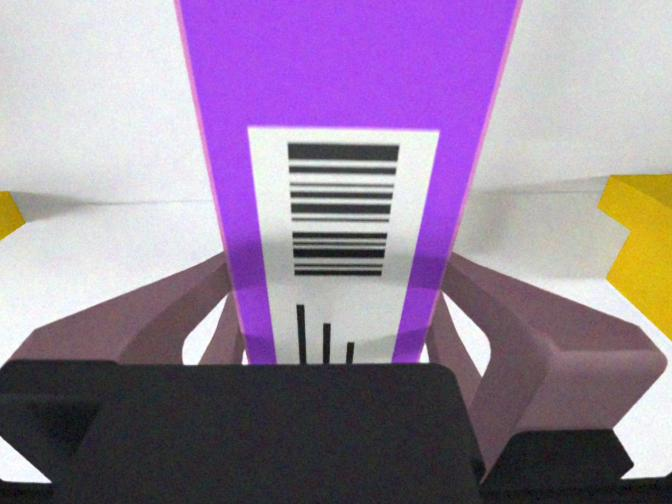

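Scene clock: 436.70 s.
Joint torques (N m): arm1=[1.14 4.66 6.19 1.99 0.17 0.09] | arm2=[0.03 -28.34 12.19 0.28 -0.11 -0.19] | arm3=[-0.32 2.02 7.27 1.7 -0.26 -0.08] | arm4=[-0.85 3.66 7.47 2.13 -0.14 0.07] | arm5=[0.15 4.13 5.7 1.18 -0.1 0.04] | arm6=[-1.08 3.37 7.1 1.16 0 0.01] | arm7=[-1.03 2.32 13.42 0.85 0.03 0.02] | arm8=[2.55 4.31 7.5 0.83 -0.03 -0.08]
Heat: arm1: hottest joint3_rad 32 °C; arm2: hottest joint3_rad 38 °C; arm3: hottest joint3_rad 34 °C; arm4: hottest joint3_rad 41 °C; arm5: hottest joint3_rad 35 °C; arm6: hottest joint3_rad 34 °C; arm7: hottest joint3_rad 57 °C; arm8: hottest joint3_rad 33 °C.
move: arm2 done
Joint velocities: within noise
arm1, arm4, arm5, arm6, arm7, arm8: as last shown
arm2.joint_positions: joint1_rad=-1.423 joint2_rad=+2.686 joint3_rad=+2.649 joint4_rad=-1.552 joint5_rad=+0.002 joint6_rad=-0.494 gripper_m=+0.05888
arm2.joint_status: not commanded
arm2.hand: x=-0.4763 y=+0.0467 z=+0.7738 quat_wxyz=(+0.008, +0.701, -0.713, +0.003) (m; scene frame)
arm2.hand_target: x=-0.4763 y=+0.0555 z=+0.7751 quat_wxyz=(-0.001, +0.707, -0.707, +0.000) (m; scene frame)
arm2.hand_status: done (0.009 m and 1.5 deg from the pose sent, 0.130 m and 5.1 deg at the start)
arm3.joint_positions: joint1_rad=+0.189 joint2_rad=+0.551 joint3_rad=+1.430 joint4_rad=-1.511 joint5_rad=-0.004 joint6_rad=-0.410 gripper_m=+0.09297
arm3.joint_status: not commanded
arm3.hand: x=+0.2708 y=-0.5427 z=+1.2865 quat_wxyz=(-0.184, +0.893, -0.002, -0.412) (m; scene frame)
arm3.hand_target: x=+0.2692 y=-0.5436 z=+1.2889 quat_wxyz=(-0.185, +0.890, +0.003, -0.417) (m; scene frame)
arm3.hand_status: not commanded
pictures: none
No camera images: "cameras" was empty.

{"op": "move", "data": {
  "arm2": {"target":[-0.476,0.056,0.768,0,-0.7071,0.7071,0],"speed":0.05},
  "cameras": []
}}

{"op": "move", "data": {
  "arm2": {"joints":{"gripper_m":0.09}},
  "cameras": []
}}

{"op": "move", "data": {
  "arm2": {"target":[-0.476,0.05,0.92,0,-0.7071,0.7071,0],"speed":0.25},
  "cameras": []
}}

{"op": "move", "data": {
  "arm2": {"joints":{"joint2_rad":0.55,"joint3_rad":1.43,"joint4_rad":-1.5}},
  "cameras": []
}}

{"op": "move", "data": {
  "arm7": {"target":[-0.476,0.04,0.92,0,0.7071,0.7071,0],"speed":0.4},
  "cameras": ["arm7_cam_wrist"]
}}

Scene clock: 460.23 s.
Joint torques (N m): arm1=[0.91 4.6 6.19 2.04 0.18 0.08] | arm2=[0.67 -28.28 11.34 0.77 -0.11 -0.19] | arm3=[-0.21 1.96 7.25 1.68 -0.27 -0.08] | arm4=[-0.85 3.66 7.46 2.13 -0.14 0.07] | arm5=[-0.26 4.78 5.7 1.14 -0.09 0.05] | arm6=[-1.14 3.43 7.1 1.14 0 0.01] | arm7=[-1.08 2.2 13.37 0.9 0.04 0.01] | arm8=[2.26 4.01 7.56 0.85 -0.04 -0.08]
Heat: arm1: hottest joint3_rad 32 °C; arm2: hottest joint3_rad 43 °C; arm3: hottest joint3_rad 33 °C; arm4: hottest joint3_rad 40 °C; arm5: hottest joint3_rad 35 °C; arm6: hottest joint3_rad 34 °C; arm7: hottest joint3_rad 58 °C; arm8: hottest joint3_rad 33 °C.
move: arm2 off_target
Joint velocities: within noise
arm1, arm3, arm4, arm5, arm6, arm7, arm8: as last shown
arm2.joint_positions: joint1_rad=-1.423 joint2_rad=+2.688 joint3_rad=+2.649 joint4_rad=-1.552 joint5_rad=+0.002 joint6_rad=-0.494 gripper_m=+0.05888
arm2.joint_status: not commanded
arm2.hand: x=-0.4764 y=+0.0465 z=+0.7729 quat_wxyz=(+0.009, +0.701, -0.713, +0.003) (m; scene frame)
arm2.hand_target: x=-0.4763 y=+0.0555 z=+0.7682 quat_wxyz=(-0.001, +0.707, -0.707, +0.000) (m; scene frame)
arm2.hand_status: off_target (0.011 m and 1.5 deg from the pose sent, 0.011 m and 1.5 deg at the start)
pictures: none
No camera images: "cameras" was empty.

Scene clock: 460.87 s.
Joint torques (N m): arm1=[0.67 4.72 6.15 1.99 0.17 0.08] | arm2=[0.67 -28.28 11.34 0.77 -0.11 -0.19] | arm3=[-0.09 2.02 7.24 1.7 -0.27 -0.09] | arm4=[-0.85 3.66 7.47 2.11 -0.14 0.07] | arm5=[0.56 4.48 5.75 1.13 -0.07 0.07] | arm6=[-1.14 3.43 7.09 1.16 0 0.01] | arm7=[-1.03 2.37 13.38 0.9 0.03 0.03] | arm8=[2.08 4.31 7.54 0.83 -0.05 -0.06]
Heat: arm1: hottest joint3_rad 32 °C; arm2: hottest joint3_rad 43 °C; arm3: hottest joint3_rad 33 °C; arm4: hottest joint3_rad 40 °C; arm5: hottest joint3_rad 35 °C; arm6: hottest joint3_rad 34 °C; arm7: hottest joint3_rad 58 °C; arm8: hottest joint3_rad 33 °C.
move: arm2 done
Joint velocities: within noise
arm1, arm3, arm4, arm5, arm6, arm8: as last shown
arm2.joint_positions: joint1_rad=-1.423 joint2_rad=+2.688 joint3_rad=+2.649 joint4_rad=-1.552 joint5_rad=+0.002 joint6_rad=-0.494 gripper_m=+0.08983
arm2.joint_status: all done
arm2.hand: x=-0.4764 y=+0.0465 z=+0.7729 quat_wxyz=(+0.009, +0.701, -0.713, +0.003) (m; scene frame)
arm2.hand_target: x=-0.4763 y=+0.0555 z=+0.7682 quat_wxyz=(-0.001, +0.707, -0.707, +0.000) (m; scene frame)
arm2.hand_status: not commanded
arm7.joint_positions: joint1_rad=-1.021 joint2_rad=+0.542 joint3_rad=+1.374 joint4_rad=-1.489 joint5_rad=-0.003 joint6_rad=-0.090 gripper_m=+0.09396
arm7.joint_status: not commanded
arm7.hand: x=-0.4399 y=+0.4299 z=+1.3148 quat_wxyz=(-0.283, -0.634, -0.636, +0.337) (m; scene frame)
arm7.hand_target: x=-0.4414 y=+0.4364 z=+1.3367 quat_wxyz=(-0.289, -0.629, -0.630, +0.354) (m; scene frame)
arm7.hand_status: not commanded
pictures: none
No camera images: "cameras" was empty.

Scene clock: 462.33 s.
Joint torques (N m): arm1=[0.73 4.72 6.13 1.99 0.19 0.06] | arm2=[0.32 -27.75 10.91 0.35 -0.12 -0.19] | arm3=[-0.21 2.02 7.24 1.7 -0.27 -0.08] | arm4=[-0.85 3.66 7.46 2.13 -0.14 0.07] | arm5=[0.26 4.6 5.67 1.17 -0.08 0.09] | arm6=[-1.08 3.43 7.09 1.14 -0.01 0.01] | arm7=[-1.03 2.37 13.41 0.9 0.04 0.03] | arm8=[2.02 4.31 7.45 0.83 -0.03 -0.08]
Heat: arm1: hottest joint3_rad 32 °C; arm2: hottest joint3_rad 43 °C; arm3: hottest joint3_rad 33 °C; arm4: hottest joint3_rad 40 °C; arm5: hottest joint3_rad 35 °C; arm6: hottest joint3_rad 34 °C; arm7: hottest joint3_rad 58 °C; arm8: hottest joint3_rad 33 °C.
move: arm2 off_target
Joint velocities: within noise
arm1.joint_positions: joint1_rad=-1.537 joint2_rad=+0.549 joint3_rad=+1.439 joint4_rad=-1.508 joint5_rad=+0.004 joint6_rad=+0.042 gripper_m=+0.08489
arm1.joint_status: not commanded
arm1.hand: x=-2.2207 y=-0.7619 z=+1.3076 quat_wxyz=(-0.266, -0.748, -0.476, +0.378) (m; scene frame)
arm1.hand_target: x=-2.2231 y=-0.7642 z=+1.3052 quat_wxyz=(-0.265, -0.752, -0.471, +0.377) (m; scene frame)
arm1.hand_status: not commanded
arm2.joint_positions: joint1_rad=-1.423 joint2_rad=+2.522 joint3_rad=+2.719 joint4_rad=-1.670 joint5_rad=+0.002 joint6_rad=-0.497 gripper_m=+0.08992
arm2.joint_status: not commanded
arm2.hand: x=-0.4766 y=+0.0459 z=+0.9234 quat_wxyz=(-0.048, +0.701, -0.712, -0.013) (m; scene frame)
arm2.hand_target: x=-0.4765 y=+0.0491 z=+0.9197 quat_wxyz=(-0.048, +0.706, -0.706, -0.014) (m; scene frame)
arm2.hand_status: off_target (0.005 m and 5.7 deg from the pose sent, 0.147 m and 1.5 deg at the start; a joint's target at an end of its range on 33 of 44 steps)
arm3, arm5, arm6, arm7, arm8: as last shown
arm4.joint_positions: joint1_rad=-1.880 joint2_rad=+0.552 joint3_rad=+1.437 joint4_rad=-1.509 joint5_rad=-0.013 joint6_rad=-0.008 gripper_m=+0.08491
arm4.joint_status: not commanded
arm4.hand: x=+1.8012 y=-0.7462 z=+1.2926 quat_wxyz=(-0.407, -0.389, -0.800, +0.207) (m; scene frame)
arm4.hand_target: x=+1.8011 y=-0.7484 z=+1.2916 quat_wxyz=(-0.408, -0.394, -0.797, +0.208) (m; scene frame)
arm4.hand_status: not commanded
pictures: none
No camera images: "cameras" was empty.

Scene clock: 464.63 s.
Joint torques (N m): arm1=[0.56 5.01 6.22 2.07 0.18 0.08] | arm2=[0.32 4.07 6.5 2.13 -0.11 -0.16] | arm3=[-0.26 2.14 7.24 1.7 -0.27 -0.09] | arm4=[-0.91 3.66 7.47 2.11 -0.14 0.07] | arm5=[-0.03 4.19 5.79 1.17 -0.06 0.07] | arm6=[-0.97 3.37 7.1 1.14 0 0.01] | arm7=[-1.08 2.2 13.41 0.9 0.05 0.02] | arm8=[2.14 4.01 7.45 0.88 -0.04 -0.08]
Heat: arm1: hottest joint3_rad 32 °C; arm2: hottest joint3_rad 42 °C; arm3: hottest joint3_rad 33 °C; arm4: hottest joint3_rad 40 °C; arm5: hottest joint3_rad 35 °C; arm6: hottest joint3_rad 34 °C; arm7: hottest joint3_rad 58 °C; arm8: hottest joint3_rad 33 °C.
move: arm2 done
Joint velocities: within noise
arm1, arm3, arm4, arm5, arm6, arm7, arm8: as last shown
arm2.joint_positions: joint1_rad=-1.423 joint2_rad=+0.545 joint3_rad=+1.433 joint4_rad=-1.506 joint5_rad=+0.002 joint6_rad=-0.497 gripper_m=+0.08992
arm2.joint_status: all done
arm2.hand: x=-0.7675 y=-0.4716 z=+1.3360 quat_wxyz=(-0.441, +0.623, -0.634, -0.126) (m; scene frame)
arm2.hand_target: x=-0.7664 y=-0.4684 z=+1.3353 quat_wxyz=(-0.441, +0.628, -0.629, -0.124) (m; scene frame)
arm2.hand_status: not commanded
pictures: none
No camera images: "cameras" was empty.

Scene clock: 467.13 s.
Joint torques (N m): arm1=[0.85 4.89 6.17 1.99 0.17 0.06] | arm2=[0.32 4.07 6.5 2.13 -0.11 -0.16] | arm3=[-0.15 1.85 7.25 1.69 -0.27 -0.08] | arm4=[-0.85 3.66 7.46 2.13 -0.14 0.07] | arm5=[-0.26 4.31 5.78 1.11 -0.11 0.04] | arm6=[-1.08 3.37 7.1 1.16 0 0.01] | arm7=[-0.32 -14.45 14.61 -0.27 -0.16 0.11] | arm8=[2.43 4.07 7.49 0.88 -0.05 -0.07]
Heat: arm1: hottest joint3_rad 32 °C; arm2: hottest joint3_rad 42 °C; arm3: hottest joint3_rad 33 °C; arm4: hottest joint3_rad 40 °C; arm5: hottest joint3_rad 35 °C; arm6: hottest joint3_rad 34 °C; arm7: hottest joint3_rad 57 °C; arm8: hottest joint3_rad 33 °C.
move: arm7 off_target
Joint velocities: within noise
arm1, arm2, arm3, arm4: as last shown
arm5.joint_positions: joint1_rad=+1.571 joint2_rad=+0.546 joint3_rad=+1.426 joint4_rad=-1.489 joint5_rad=+0.000 joint6_rad=-0.262 gripper_m=+0.08988
arm5.joint_status: not commanded
arm5.hand: x=+2.1163 y=+0.4686 z=+1.3282 quat_wxyz=(+0.231, +0.628, +0.628, -0.398) (m; scene frame)
arm5.hand_target: x=+2.1174 y=+0.4686 z=+1.3268 quat_wxyz=(+0.231, +0.630, +0.629, -0.391) (m; scene frame)
arm5.hand_status: not commanded
arm6.joint_positions: joint1_rad=-1.145 joint2_rad=+0.554 joint3_rad=+1.426 joint4_rad=-1.493 joint5_rad=+0.000 joint6_rad=-0.207 gripper_m=+0.08990
arm6.joint_status: not commanded
arm6.hand: x=+0.8155 y=+0.4507 z=+1.3540 quat_wxyz=(-0.253, -0.624, -0.634, +0.381) (m; scene frame)
arm6.hand_target: x=+0.8151 y=+0.4539 z=+1.3549 quat_wxyz=(-0.254, -0.629, -0.629, +0.381) (m; scene frame)
arm6.hand_status: not commanded
arm7.joint_positions: joint1_rad=-1.021 joint2_rad=+1.882 joint3_rad=+1.571 joint4_rad=-1.293 joint5_rad=+0.001 joint6_rad=-0.090 gripper_m=+0.09396
arm7.joint_status: not commanded
arm7.hand: x=-0.4743 y=+0.0589 z=+0.9052 quat_wxyz=(+0.012, -0.707, -0.707, -0.013) (m; scene frame)
arm7.hand_target: x=-0.4760 y=+0.0410 z=+0.9202 quat_wxyz=(+0.000, -0.707, -0.707, +0.000) (m; scene frame)
arm7.hand_status: off_target (0.024 m and 2.0 deg from the pose sent, 0.556 m and 52.2 deg at the start)
arm8.joint_positions: joint1_rad=+0.321 joint2_rad=+0.550 joint3_rad=+1.434 joint4_rad=-1.490 joint5_rad=-0.001 joint6_rad=-0.274 gripper_m=+0.08994
arm8.joint_status: not commanded
arm8.hand: x=-1.7117 y=+0.4841 z=+1.2993 quat_wxyz=(-0.225, -0.630, -0.623, +0.406) (m; scene frame)
arm8.hand_target: x=-1.7109 y=+0.4848 z=+1.2955 quat_wxyz=(-0.221, -0.629, -0.629, +0.401) (m; scene frame)
arm8.hand_status: not commanded
pictures: arm7_cam_wrist
camera_calibration:
arm7_cam_wrist: T_world_to_cam=[[-0.999792, -0.0165014, 0.011962, -0.487218], [-0.00603901, 0.800416, 0.599415, -0.586249], [-0.0194658, 0.599218, -0.800349, 0.801184], [0, 0, 0, 1]] pos_world=[-0.475061, -0.0188808, 0.998461]

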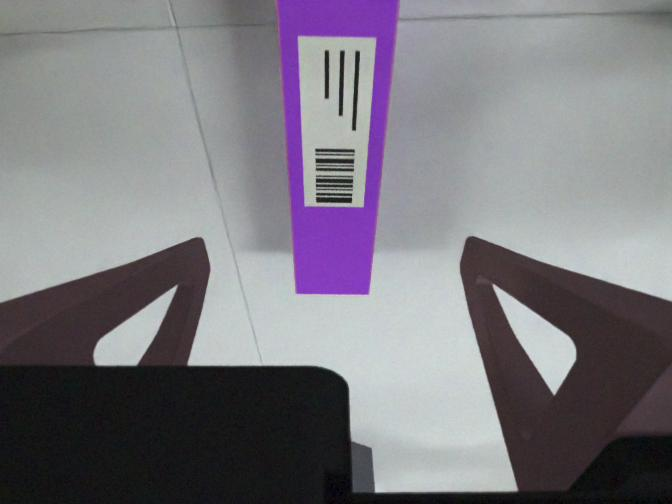

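{"op": "move", "data": {
  "arm7": {"target":[-0.476,0.037,0.765,0,0.7071,0.7071,0],"speed":0.15},
  "cameras": ["arm7_cam_wrist"]
}}

Scene clock: 480.03 s.
Joint torques (N m): arm1=[1.08 4.48 6.13 2 0.17 0.08] | arm2=[0.32 4.13 6.5 2.13 -0.11 -0.16] | arm3=[-0.26 2.02 7.25 1.73 -0.27 -0.08] | arm4=[-0.85 3.66 7.46 2.11 -0.14 0.07] | arm5=[-0.44 4.19 5.68 1.22 -0.1 0.05] | arm6=[-1.08 3.37 7.1 1.14 -0.01 0.01] | arm7=[-0.38 -15.5 7.82 0.55 -0.17 0.11] | arm8=[2.32 4.07 7.45 0.91 -0.05 -0.08]
Heat: arm1: hottest joint3_rad 32 °C; arm2: hottest joint3_rad 40 °C; arm3: hottest joint3_rad 33 °C; arm4: hottest joint3_rad 40 °C; arm5: hottest joint3_rad 35 °C; arm6: hottest joint3_rad 34 °C; arm7: hottest joint3_rad 57 °C; arm8: hottest joint3_rad 33 °C.
move: arm7 done
Joint velocities: within noise
arm1, arm2, arm3, arm4, arm5, arm6, arm8: as last shown
arm7.joint_positions: joint1_rad=-1.021 joint2_rad=+2.062 joint3_rad=+1.482 joint4_rad=-0.980 joint5_rad=+0.001 joint6_rad=-0.090 gripper_m=+0.09396
arm7.joint_status: not commanded
arm7.hand: x=-0.4766 y=+0.0346 z=+0.7748 quat_wxyz=(-0.002, -0.707, -0.707, +0.004) (m; scene frame)
arm7.hand_target: x=-0.4761 y=+0.0372 z=+0.7651 quat_wxyz=(+0.000, -0.707, -0.707, +0.000) (m; scene frame)
arm7.hand_status: done (0.010 m and 0.5 deg from the pose sent, 0.142 m and 2.0 deg at the start)
pictures: arm7_cam_wrist
camera_calibration:
arm7_cam_wrist: T_world_to_cam=[[-0.999733, -0.0159742, 0.0166991, -0.492017], [-0.0037851, 0.826049, 0.563586, -0.460783], [-0.0227971, 0.563373, -0.825888, 0.730828], [0, 0, 0, 1]] pos_world=[-0.476969, -0.038959, 0.87149]

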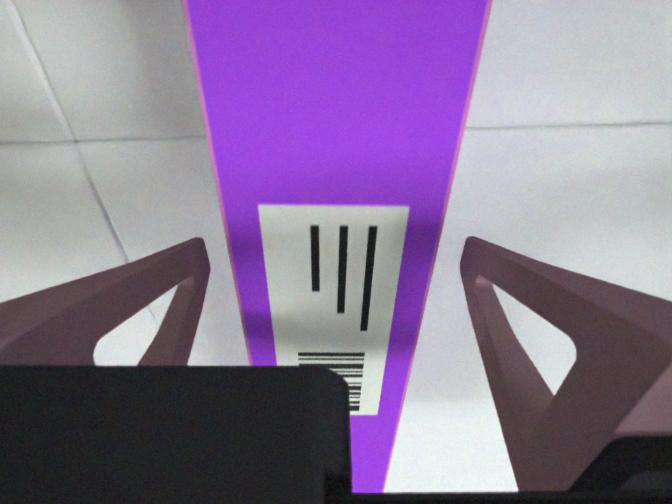

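{"op": "move", "data": {
  "arm7": {"target":[-0.476,0.065,0.763,0,0.7071,0.7071,0],"speed":0.1},
  "cameras": ["arm7_cam_wrist"]
}}

Scene clock: 490.23 s.
Joint torques (N m): arm1=[1.08 4.72 6.15 2.04 0.17 0.06] | arm2=[0.32 4.07 6.5 2.13 -0.11 -0.16] | arm3=[-0.26 2.08 7.24 1.66 -0.28 -0.08] | arm4=[-0.91 3.6 7.47 2.13 -0.14 0.07] | arm5=[-0.15 4.19 5.74 1.14 -0.05 0.05] | arm6=[-1.08 3.31 7.1 1.16 -0.01 0.01] | arm7=[-0.67 -16.62 6.98 0.49 -0.17 0.07] | arm8=[2.26 4.13 7.43 0.84 -0.05 -0.07]
Heat: arm1: hottest joint3_rad 32 °C; arm2: hottest joint3_rad 39 °C; arm3: hottest joint3_rad 33 °C; arm4: hottest joint3_rad 40 °C; arm5: hottest joint3_rad 35 °C; arm6: hottest joint3_rad 34 °C; arm7: hottest joint3_rad 54 °C; arm8: hottest joint3_rad 33 °C.
move: arm7 done
Joint velocities: within noise
arm1, arm2, arm3, arm4, arm5, arm6, arm8: as last shown
arm7.joint_positions: joint1_rad=-1.021 joint2_rad=+2.035 joint3_rad=+1.384 joint4_rad=-0.931 joint5_rad=+0.001 joint6_rad=-0.090 gripper_m=+0.09396
arm7.joint_status: not commanded
arm7.hand: x=-0.4739 y=+0.0642 z=+0.7591 quat_wxyz=(+0.005, -0.707, -0.707, -0.005) (m; scene frame)
arm7.hand_target: x=-0.4761 y=+0.0650 z=+0.7631 quat_wxyz=(+0.000, -0.707, -0.707, +0.000) (m; scene frame)
arm7.hand_status: done (0.004 m and 0.8 deg from the pose sent, 0.033 m and 0.5 deg at the start)
pictures: arm7_cam_wrist
camera_calibration:
arm7_cam_wrist: T_world_to_cam=[[-0.999765, -0.0163023, 0.0142567, -0.48682], [-0.00496133, 0.8132, 0.581963, -0.489975], [-0.0210808, 0.581755, -0.813091, 0.691237], [0, 0, 0, 1]] pos_world=[-0.474565, -0.0116188, 0.854126]

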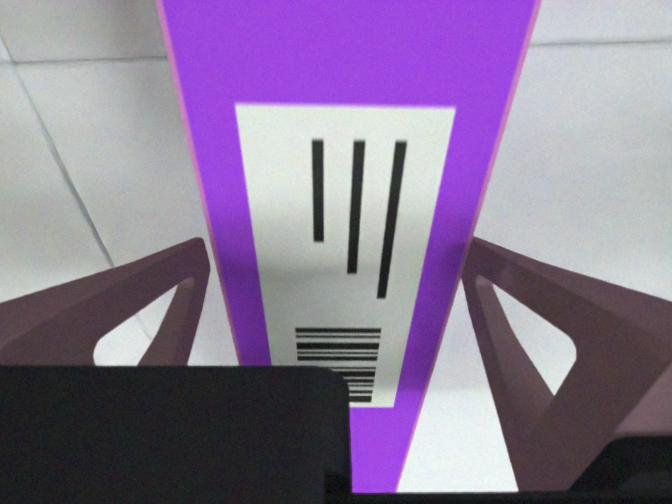

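{"op": "move", "data": {
  "arm7": {"joints":{"gripper_m":0.05}},
  "cameras": []
}}

{"op": "move", "data": {
  "arm7": {"target":[-0.476,0.06,0.92,0,0.7071,0.7071,0],"speed":0.25},
  "cameras": []
}}

{"op": "move", "data": {
  "arm7": {"joints":{"joint2_rad":1.0,"joint3_rad":1.8,"joint4_rad":-1.6}},
  "cameras": []
}}

{"op": "move", "data": {
  "arm7": {"joints":{"joint1_rad":2.167,"joint6_rad":-0.094}},
  "cameras": ["arm7_cam_wrist"]
}}

{"op": "move", "data": {
  "arm7": {"target":[-0.395,1.30,0.91,0,-0.7254,0.6884,0],"speed":0.3},
  "cameras": ["cam_arm7"]
}}

Scene clock: 499.13 s.
Joint torques (N m): arm1=[1.08 4.84 6.17 2.06 0.18 0.06] | arm2=[0.32 4.07 6.5 2.13 -0.11 -0.16] | arm3=[-0.21 2.08 7.27 1.72 -0.27 -0.09] | arm4=[-0.85 3.66 7.47 2.13 -0.14 0.07] | arm5=[-0.15 4.89 5.76 1.35 -0.06 0.05] | arm6=[-1.03 3.37 7.1 1.17 0 0.01] | arm7=[-0.62 -16.56 6.95 0.49 -0.16 0.09] | arm8=[2.37 3.9 7.54 0.85 -0.06 -0.08]
Heat: arm1: hottest joint3_rad 31 °C; arm2: hottest joint3_rad 38 °C; arm3: hottest joint3_rad 32 °C; arm4: hottest joint3_rad 40 °C; arm5: hottest joint3_rad 35 °C; arm6: hottest joint3_rad 34 °C; arm7: hottest joint3_rad 52 °C; arm8: hottest joint3_rad 33 °C.
move: arm7 off_target
Joint velocities: within noise
arm1, arm2, arm4, arm5, arm6, arm8: as last shown
arm3.joint_positions: joint1_rad=+0.189 joint2_rad=+0.551 joint3_rad=+1.430 joint4_rad=-1.511 joint5_rad=-0.004 joint6_rad=-0.410 gripper_m=+0.09297
arm3.joint_status: not commanded
arm3.hand: x=+0.2708 y=-0.5427 z=+1.2865 quat_wxyz=(-0.184, +0.893, -0.002, -0.412) (m; scene frame)
arm3.hand_target: x=+0.2692 y=-0.5436 z=+1.2889 quat_wxyz=(-0.185, +0.890, +0.003, -0.417) (m; scene frame)
arm3.hand_status: not commanded
arm7.joint_positions: joint1_rad=-1.021 joint2_rad=+2.035 joint3_rad=+1.384 joint4_rad=-0.931 joint5_rad=+0.001 joint6_rad=-0.090 gripper_m=+0.06042
arm7.joint_status: gripper_m off_target (ended at +0.06045, target +0.05000)
arm7.hand: x=-0.4739 y=+0.0642 z=+0.7591 quat_wxyz=(+0.005, -0.707, -0.707, -0.005) (m; scene frame)
arm7.hand_target: x=-0.4761 y=+0.0650 z=+0.7631 quat_wxyz=(+0.000, -0.707, -0.707, +0.000) (m; scene frame)
arm7.hand_status: not commanded
pictures: none
No camera images: "cameras" was empty.

Scene clock: 500.60 s.
Joint torques (N m): arm1=[0.91 4.6 6.23 1.92 0.17 0.07] | arm2=[0.38 4.07 6.5 2.11 -0.11 -0.16] | arm3=[-0.26 1.96 7.23 1.72 -0.27 -0.08] | arm4=[-0.85 3.66 7.46 2.11 -0.14 0.07] | arm5=[-0.56 4.78 5.5 1.2 -0.06 0.07] | arm6=[-1.03 3.31 7.12 1.13 -0.01 0.01] | arm7=[-0.67 -14.45 14.35 -0.43 -0.17 0.08] | arm8=[2.32 4.19 7.45 0.84 -0.04 -0.08]
Heat: arm1: hottest joint3_rad 31 °C; arm2: hottest joint3_rad 38 °C; arm3: hottest joint3_rad 32 °C; arm4: hottest joint3_rad 40 °C; arm5: hottest joint3_rad 35 °C; arm6: hottest joint3_rad 34 °C; arm7: hottest joint3_rad 52 °C; arm8: hottest joint3_rad 33 °C.
move: arm7 off_target
Joint velocities: within noise
arm1, arm2, arm3, arm4, arm5, arm6, arm8: as last shown
arm7.joint_positions: joint1_rad=-1.021 joint2_rad=+1.839 joint3_rad=+1.499 joint4_rad=-1.269 joint5_rad=+0.001 joint6_rad=-0.090 gripper_m=+0.06042
arm7.joint_status: not commanded
arm7.hand: x=-0.4726 y=+0.0784 z=+0.9021 quat_wxyz=(+0.014, -0.707, -0.707, -0.015) (m; scene frame)
arm7.hand_target: x=-0.4760 y=+0.0610 z=+0.9204 quat_wxyz=(+0.000, -0.707, -0.707, +0.000) (m; scene frame)
arm7.hand_status: off_target (0.026 m and 2.4 deg from the pose sent, 0.161 m and 0.8 deg at the start)
pictures: none
No camera images: "cameras" was empty.

Scene clock: 502.50 s.
Joint torques (N m): arm1=[0.97 4.66 6.15 2 0.18 0.08] | arm2=[0.32 4.07 6.5 2.13 -0.11 -0.16] | arm3=[-0.15 2.08 7.23 1.73 -0.27 -0.08] | arm4=[-0.85 3.66 7.46 2.11 -0.14 0.07] | arm5=[-0.38 4.19 5.76 1.13 -0.08 0.02] | arm6=[-1.03 3.31 7.1 1.16 -0.01 0.01] | arm7=[-0.79 -3.96 9.11 0.92 -0.14 0.1] | arm8=[2.08 4.25 7.49 0.87 -0.04 -0.07]
Heat: arm1: hottest joint3_rad 31 °C; arm2: hottest joint3_rad 38 °C; arm3: hottest joint3_rad 32 °C; arm4: hottest joint3_rad 40 °C; arm5: hottest joint3_rad 35 °C; arm6: hottest joint3_rad 34 °C; arm7: hottest joint3_rad 52 °C; arm8: hottest joint3_rad 33 °C.
move: arm7 done
Joint velocities: within noise
arm1, arm2, arm3, arm4, arm5, arm6, arm8: as last shown
arm7.joint_positions: joint1_rad=-1.021 joint2_rad=+1.008 joint3_rad=+1.794 joint4_rad=-1.593 joint5_rad=+0.001 joint6_rad=-0.090 gripper_m=+0.06042
arm7.joint_status: all done
arm7.hand: x=-0.4525 y=+0.2975 z=+1.3781 quat_wxyz=(-0.237, -0.656, -0.657, +0.286) (m; scene frame)
arm7.hand_target: x=-0.4530 y=+0.3027 z=+1.3817 quat_wxyz=(-0.239, -0.656, -0.656, +0.289) (m; scene frame)
arm7.hand_status: not commanded
pictures: none
No camera images: "cameras" was empty.

Scene clock: 505.03 s.
Joint torques (N m): arm1=[0.97 4.42 6.12 1.92 0.18 0.08] | arm2=[0.38 4.13 6.5 2.13 -0.11 -0.16] | arm3=[-0.26 2.08 7.23 1.7 -0.28 -0.09] | arm4=[-0.85 3.66 7.46 2.11 -0.14 0.07] | arm5=[-0.32 4.84 5.61 1.02 -0.06 0.08] | arm6=[-1.03 3.37 7.13 1.14 -0.01 0.01] | arm7=[0.44 -4.13 9.07 0.9 -0.13 0.08] | arm8=[2.2 4.07 7.51 0.83 -0.03 -0.08]
Heat: arm1: hottest joint3_rad 31 °C; arm2: hottest joint3_rad 38 °C; arm3: hottest joint3_rad 32 °C; arm4: hottest joint3_rad 40 °C; arm5: hottest joint3_rad 35 °C; arm6: hottest joint3_rad 34 °C; arm7: hottest joint3_rad 52 °C; arm8: hottest joint3_rad 33 °C.
move: arm7 done
Joint velocities: within noise
arm1.joint_positions: joint1_rad=-1.537 joint2_rad=+0.549 joint3_rad=+1.439 joint4_rad=-1.508 joint5_rad=+0.004 joint6_rad=+0.043 gripper_m=+0.08489
arm1.joint_status: not commanded
arm1.hand: x=-2.2207 y=-0.7619 z=+1.3076 quat_wxyz=(-0.266, -0.748, -0.476, +0.378) (m; scene frame)
arm1.hand_target: x=-2.2231 y=-0.7642 z=+1.3052 quat_wxyz=(-0.265, -0.752, -0.471, +0.377) (m; scene frame)
arm1.hand_status: not commanded
arm2, arm3, arm5, arm6, arm8: as last shown
arm4.joint_positions: joint1_rad=-1.880 joint2_rad=+0.552 joint3_rad=+1.437 joint4_rad=-1.509 joint5_rad=-0.013 joint6_rad=-0.008 gripper_m=+0.08491
arm4.joint_status: not commanded
arm4.hand: x=+1.8012 y=-0.7462 z=+1.2926 quat_wxyz=(-0.407, -0.389, -0.800, +0.207) (m; scene frame)
arm4.hand_target: x=+1.8011 y=-0.7484 z=+1.2916 quat_wxyz=(-0.408, -0.394, -0.797, +0.208) (m; scene frame)
arm4.hand_status: not commanded
arm7.joint_positions: joint1_rad=+2.158 joint2_rad=+1.011 joint3_rad=+1.794 joint4_rad=-1.593 joint5_rad=+0.001 joint6_rad=-0.091 gripper_m=+0.06047
arm7.joint_status: all done
arm7.hand: x=-0.4060 y=+0.9313 z=+1.3789 quat_wxyz=(-0.282, +0.668, -0.644, -0.244) (m; scene frame)
arm7.hand_target: x=-0.4095 y=+0.9249 z=+1.3833 quat_wxyz=(-0.284, +0.671, -0.638, -0.248) (m; scene frame)
arm7.hand_status: not commanded
pictures: arm7_cam_wrist
camera_calibration:
arm7_cam_wrist: T_world_to_cam=[[0.996459, 0.0140185, 0.0829004, 0.274027], [0.0266659, -0.987791, -0.153487, 1.14881], [0.0797366, 0.155154, -0.984667, 1.36695], [0, 0, 0, 1]] pos_world=[-0.412687, 0.918852, 1.4996]

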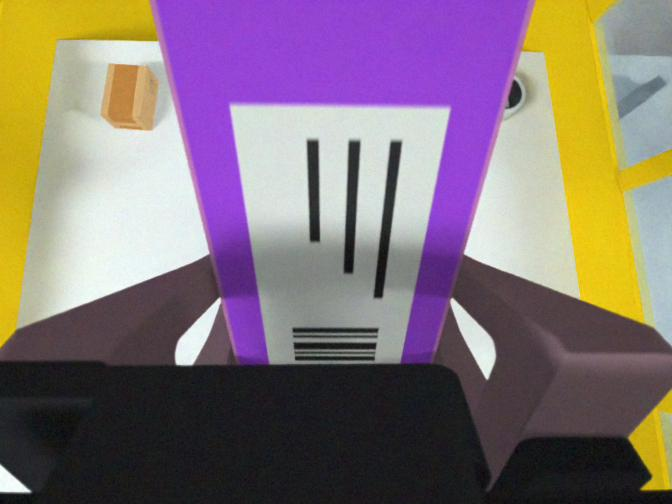

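Scene clock: 508.27 s.
Joint torques (N m): arm1=[0.79 4.54 6.13 1.96 0.17 0.07] | arm2=[0.38 4.07 6.5 2.13 -0.11 -0.16] | arm3=[-0.15 2.02 7.27 1.69 -0.27 -0.08] | arm4=[-0.85 3.66 7.46 2.11 -0.14 0.07] | arm5=[0.21 4.54 5.59 1.07 -0.11 0.03] | arm6=[-1.08 3.37 7.09 1.14 -0.01 0.01] | arm7=[0.44 -18.2 15.5 -0.38 -0.08 0.09] | arm8=[2.37 4.13 7.54 0.9 -0.04 -0.07]
Heat: arm1: hottest joint3_rad 31 °C; arm2: hottest joint3_rad 37 °C; arm3: hottest joint3_rad 32 °C; arm4: hottest joint3_rad 40 °C; arm5: hottest joint3_rad 35 °C; arm6: hottest joint3_rad 34 °C; arm7: hottest joint3_rad 52 °C; arm8: hottest joint3_rad 33 °C.
move: arm7 off_target
Joint velocities: within noise
arm1, arm3, arm4, arm5, arm6, arm8: as last shown
arm2.joint_positions: joint1_rad=-1.423 joint2_rad=+0.545 joint3_rad=+1.433 joint4_rad=-1.506 joint5_rad=+0.002 joint6_rad=-0.497 gripper_m=+0.08992
arm2.joint_status: not commanded
arm2.hand: x=-0.7675 y=-0.4716 z=+1.3360 quat_wxyz=(-0.441, +0.623, -0.634, -0.126) (m; scene frame)
arm2.hand_target: x=-0.7664 y=-0.4684 z=+1.3353 quat_wxyz=(-0.441, +0.628, -0.629, -0.124) (m; scene frame)
arm2.hand_status: not commanded
arm7.joint_positions: joint1_rad=+2.161 joint2_rad=+2.211 joint3_rad=+2.061 joint4_rad=-1.467 joint5_rad=+0.001 joint6_rad=-0.091 gripper_m=+0.06047
arm7.joint_status: not commanded
arm7.hand: x=-0.3898 y=+1.2825 z=+0.8919 quat_wxyz=(+0.016, +0.721, -0.692, +0.014) (m; scene frame)
arm7.hand_target: x=-0.3950 y=+1.2986 z=+0.9104 quat_wxyz=(-0.001, +0.725, -0.688, -0.001) (m; scene frame)
arm7.hand_status: off_target (0.026 m and 2.6 deg from the pose sent, 0.597 m and 43.8 deg at the start)
pictures: cam_arm7

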